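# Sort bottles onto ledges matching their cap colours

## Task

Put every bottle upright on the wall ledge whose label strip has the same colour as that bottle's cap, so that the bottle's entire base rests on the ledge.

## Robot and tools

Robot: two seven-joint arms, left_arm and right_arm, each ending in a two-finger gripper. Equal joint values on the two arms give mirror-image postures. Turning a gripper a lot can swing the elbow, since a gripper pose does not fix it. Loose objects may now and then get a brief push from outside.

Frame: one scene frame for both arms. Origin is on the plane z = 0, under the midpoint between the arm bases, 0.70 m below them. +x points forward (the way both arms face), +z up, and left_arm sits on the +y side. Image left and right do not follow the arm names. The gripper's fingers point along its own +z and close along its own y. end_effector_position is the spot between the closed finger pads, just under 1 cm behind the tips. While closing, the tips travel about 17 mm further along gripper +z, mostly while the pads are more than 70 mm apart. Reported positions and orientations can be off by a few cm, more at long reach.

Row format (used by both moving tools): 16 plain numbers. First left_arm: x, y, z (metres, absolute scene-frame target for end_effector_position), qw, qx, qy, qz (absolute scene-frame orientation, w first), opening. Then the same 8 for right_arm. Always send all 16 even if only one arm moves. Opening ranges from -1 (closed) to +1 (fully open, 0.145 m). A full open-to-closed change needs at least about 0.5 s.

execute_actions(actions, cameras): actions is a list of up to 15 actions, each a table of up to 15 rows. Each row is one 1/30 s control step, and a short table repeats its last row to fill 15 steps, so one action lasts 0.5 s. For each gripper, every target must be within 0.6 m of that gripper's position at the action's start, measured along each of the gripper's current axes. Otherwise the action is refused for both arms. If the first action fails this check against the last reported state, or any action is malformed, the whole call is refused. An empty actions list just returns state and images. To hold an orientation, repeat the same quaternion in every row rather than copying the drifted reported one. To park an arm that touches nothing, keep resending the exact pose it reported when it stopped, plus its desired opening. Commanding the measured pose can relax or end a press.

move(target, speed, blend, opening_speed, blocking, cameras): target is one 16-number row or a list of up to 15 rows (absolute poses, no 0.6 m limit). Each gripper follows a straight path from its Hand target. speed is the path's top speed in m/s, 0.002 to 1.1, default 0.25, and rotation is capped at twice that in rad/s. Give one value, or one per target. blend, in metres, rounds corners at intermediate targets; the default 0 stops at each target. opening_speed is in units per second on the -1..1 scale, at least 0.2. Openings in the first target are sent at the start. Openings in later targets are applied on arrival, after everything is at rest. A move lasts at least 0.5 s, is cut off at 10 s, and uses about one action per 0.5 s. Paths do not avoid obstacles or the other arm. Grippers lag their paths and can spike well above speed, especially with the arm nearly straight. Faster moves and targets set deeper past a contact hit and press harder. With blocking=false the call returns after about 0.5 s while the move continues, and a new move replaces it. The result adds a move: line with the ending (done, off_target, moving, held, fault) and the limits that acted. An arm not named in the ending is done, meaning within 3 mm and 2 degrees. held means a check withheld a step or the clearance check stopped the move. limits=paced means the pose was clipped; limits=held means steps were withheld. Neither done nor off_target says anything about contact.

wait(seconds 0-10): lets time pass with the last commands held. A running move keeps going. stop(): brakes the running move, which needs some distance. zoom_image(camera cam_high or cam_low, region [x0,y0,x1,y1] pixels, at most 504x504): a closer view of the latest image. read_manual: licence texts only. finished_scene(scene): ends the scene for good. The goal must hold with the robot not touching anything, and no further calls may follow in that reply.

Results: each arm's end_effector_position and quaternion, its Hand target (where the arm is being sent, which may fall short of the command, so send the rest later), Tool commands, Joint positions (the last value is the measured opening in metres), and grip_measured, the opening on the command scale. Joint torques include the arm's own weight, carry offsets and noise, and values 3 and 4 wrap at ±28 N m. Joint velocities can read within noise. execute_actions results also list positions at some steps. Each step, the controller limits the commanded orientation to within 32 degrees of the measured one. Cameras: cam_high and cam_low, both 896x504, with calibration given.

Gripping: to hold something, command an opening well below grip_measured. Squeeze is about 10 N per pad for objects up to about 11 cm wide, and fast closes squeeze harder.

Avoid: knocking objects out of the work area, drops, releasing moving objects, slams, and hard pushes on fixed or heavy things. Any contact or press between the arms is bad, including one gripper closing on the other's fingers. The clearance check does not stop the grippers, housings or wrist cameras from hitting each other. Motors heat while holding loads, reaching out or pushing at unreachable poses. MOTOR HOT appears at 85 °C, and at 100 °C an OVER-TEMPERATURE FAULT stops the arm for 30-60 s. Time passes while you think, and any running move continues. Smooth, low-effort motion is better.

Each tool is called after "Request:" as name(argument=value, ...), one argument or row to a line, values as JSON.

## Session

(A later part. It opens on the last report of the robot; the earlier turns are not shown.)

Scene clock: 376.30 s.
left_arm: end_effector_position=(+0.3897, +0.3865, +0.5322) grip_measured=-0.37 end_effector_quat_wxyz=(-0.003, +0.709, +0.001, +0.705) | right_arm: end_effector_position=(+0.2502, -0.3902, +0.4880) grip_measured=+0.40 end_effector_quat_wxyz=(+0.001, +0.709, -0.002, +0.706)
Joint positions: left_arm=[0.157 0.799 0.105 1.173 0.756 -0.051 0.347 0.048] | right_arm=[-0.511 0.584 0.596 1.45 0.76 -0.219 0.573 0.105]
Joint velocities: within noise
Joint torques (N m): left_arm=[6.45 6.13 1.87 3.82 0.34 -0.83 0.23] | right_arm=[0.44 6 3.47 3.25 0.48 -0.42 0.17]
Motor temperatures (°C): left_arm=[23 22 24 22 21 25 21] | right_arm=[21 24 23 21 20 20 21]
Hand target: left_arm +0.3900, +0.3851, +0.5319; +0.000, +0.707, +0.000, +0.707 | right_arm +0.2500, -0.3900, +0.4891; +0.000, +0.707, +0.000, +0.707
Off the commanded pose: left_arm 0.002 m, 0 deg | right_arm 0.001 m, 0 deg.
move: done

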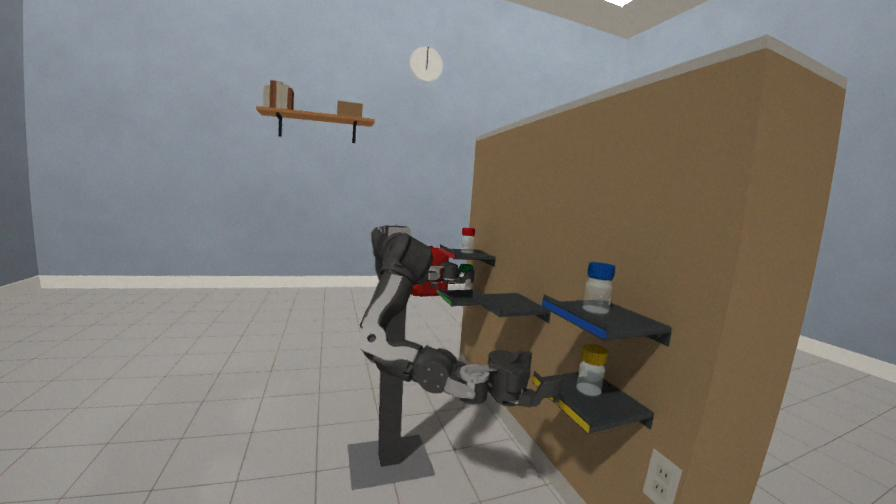

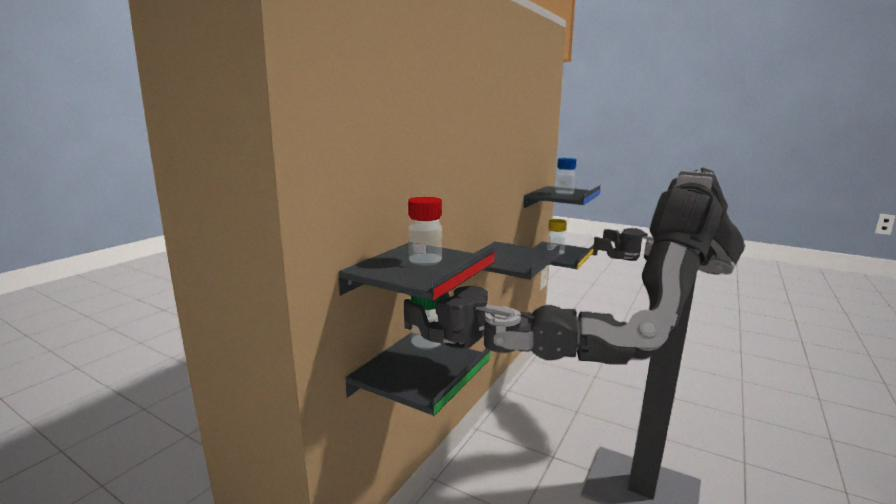

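Request:
move(
  target=[
    [0.39,0.385,0.503,0,0.7071,0,0.7071,-0.7,0.25,-0.39,0.489,0,0.7071,0,0.7071,0.4],
    [0.39,0.385,0.484,0,0.7071,0,0.7071,-0.7,0.25,-0.39,0.489,0,0.7071,0,0.7071,0.4],
  ],
  speed=[0.12,0.03],
)

Request:
zoom_image(
  camera="cam_low",
  region=[340, 220, 580, 420],
)

Scene clock: 383.63 s.
left_arm: end_effector_position=(+0.3913, +0.3869, +0.4947) grip_measured=-0.38 end_effector_quat_wxyz=(-0.003, +0.694, +0.000, +0.720) | right_arm: end_effector_position=(+0.2502, -0.3902, +0.4880) grip_measured=+0.40 end_effector_quat_wxyz=(+0.001, +0.709, -0.002, +0.706)
Joint positions: left_arm=[0.219 0.731 0.027 0.964 0.734 -0.258 0.418 0.047] | right_arm=[-0.511 0.584 0.596 1.45 0.76 -0.219 0.573 0.105]
Joint velocities: within noise
Joint torques (N m): left_arm=[4.89 5.87 0.18 2.43 0.13 -0.05 0.12] | right_arm=[0.28 6.05 3.43 3.22 0.51 -0.43 0.17]
Motor temperatures (°C): left_arm=[23 23 24 22 21 25 21] | right_arm=[21 24 23 21 20 20 21]
Hand target: left_arm +0.3898, +0.3850, +0.4842; +0.000, +0.707, +0.000, +0.707 | right_arm +0.2500, -0.3900, +0.4891; +0.000, +0.707, +0.000, +0.707
Off the commanded pose: left_arm 0.011 m, 2 deg | right_arm 0.001 m, 0 deg.
move: off_target (left_arm)

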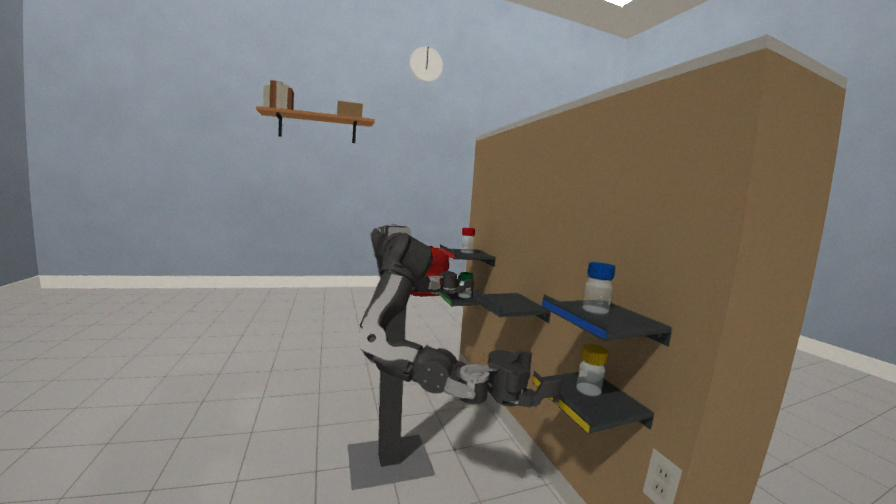

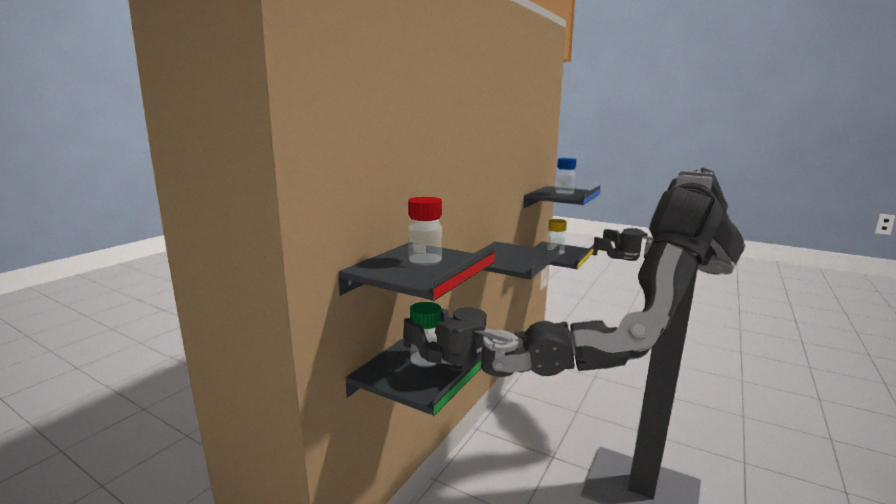

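Scaled by 2.100 from the camera's 896x504 image, which has a finer 1280x720 frame.

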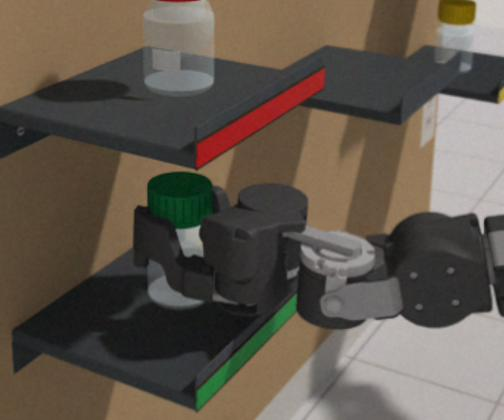

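Request:
move(
  target=[
    [0.39,0.385,0.4935,0,0.7071,0,0.7071,-0.7,0.25,-0.39,0.489,0,0.7071,0,0.7071,0.4],
    [0.39,0.385,0.494,0,0.7071,0,0.7071,0.5,0.25,-0.39,0.489,0,0.7071,0,0.7071,0.4],
    [0.25,0.385,0.498,0,0.7071,0,0.7071,0.5,0.25,-0.39,0.489,0,0.7071,0,0.7071,0.4],
  ],
  speed=[0.1,0.2,0.25],
  opening_speed=1.5,
)

Request:
zoom_image(
  camera="cam_low",
  region=[340, 130, 640, 420],
)

Request:
zoom_image(
  camera="cam_high",
  region=[420, 200, 700, 430],
)

Scene clock: 396.20 s.
left_arm: end_effector_position=(+0.2501, +0.3855, +0.4973) grip_measured=+0.50 end_effector_quat_wxyz=(-0.001, +0.708, +0.002, +0.706) | right_arm: end_effector_position=(+0.2502, -0.3902, +0.4880) grip_measured=+0.40 end_effector_quat_wxyz=(+0.001, +0.709, -0.002, +0.706)
Joint positions: left_arm=[-0.641 0.712 0.508 1.513 0.903 -0.305 0.435 0.112] | right_arm=[-0.511 0.584 0.596 1.45 0.76 -0.219 0.573 0.105]
Joint velocities: within noise
Joint torques (N m): left_arm=[0.54 5.84 2.7 3.69 0.38 -0.62 0.22] | right_arm=[0.38 6 3.37 3.15 0.52 -0.45 0.17]
Motor temperatures (°C): left_arm=[23 23 24 22 21 25 21] | right_arm=[21 24 23 21 20 20 21]
Hand target: left_arm +0.2500, +0.3850, +0.4980; +0.000, +0.707, +0.000, +0.707 | right_arm +0.2500, -0.3900, +0.4891; +0.000, +0.707, +0.000, +0.707
Off the commanded pose: left_arm 0.001 m, 0 deg | right_arm 0.001 m, 0 deg.
move: done

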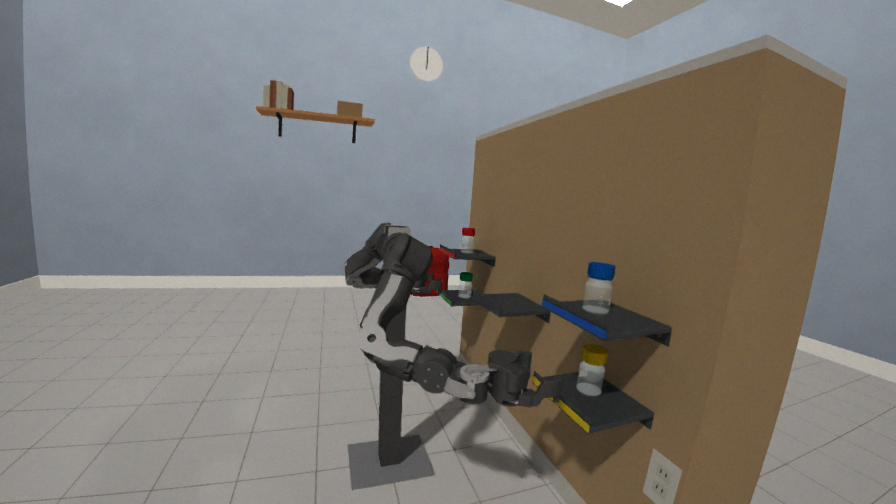

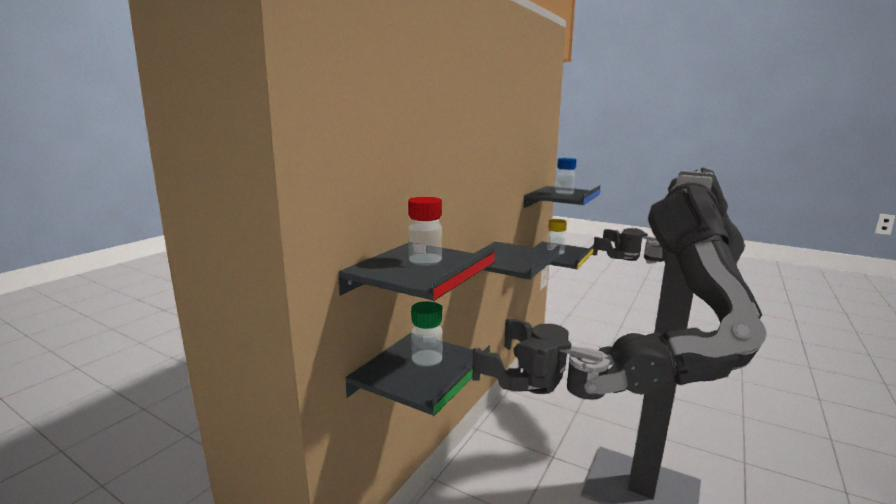

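Scaled by 1.680 from the camera's 896x504 image, which has a finer 1280x720 frame.

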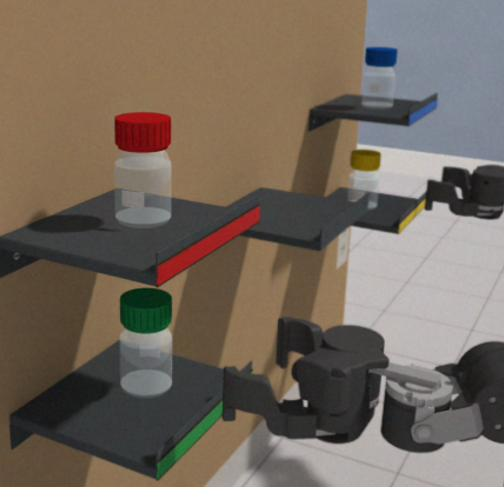

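Scaled by 1.800 from the camera's 896x504 image, which has a finer 1280x720 frame.

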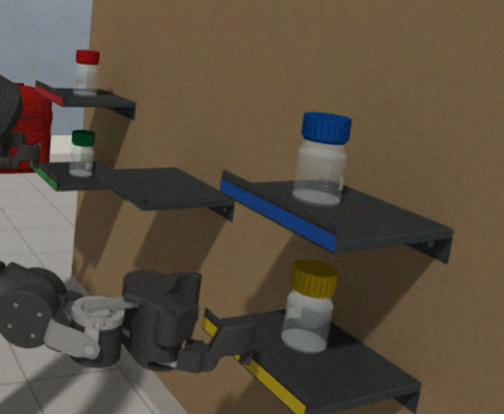

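Request:
finished_scene(
  scene=2,
)

The scene is finished: the task was done.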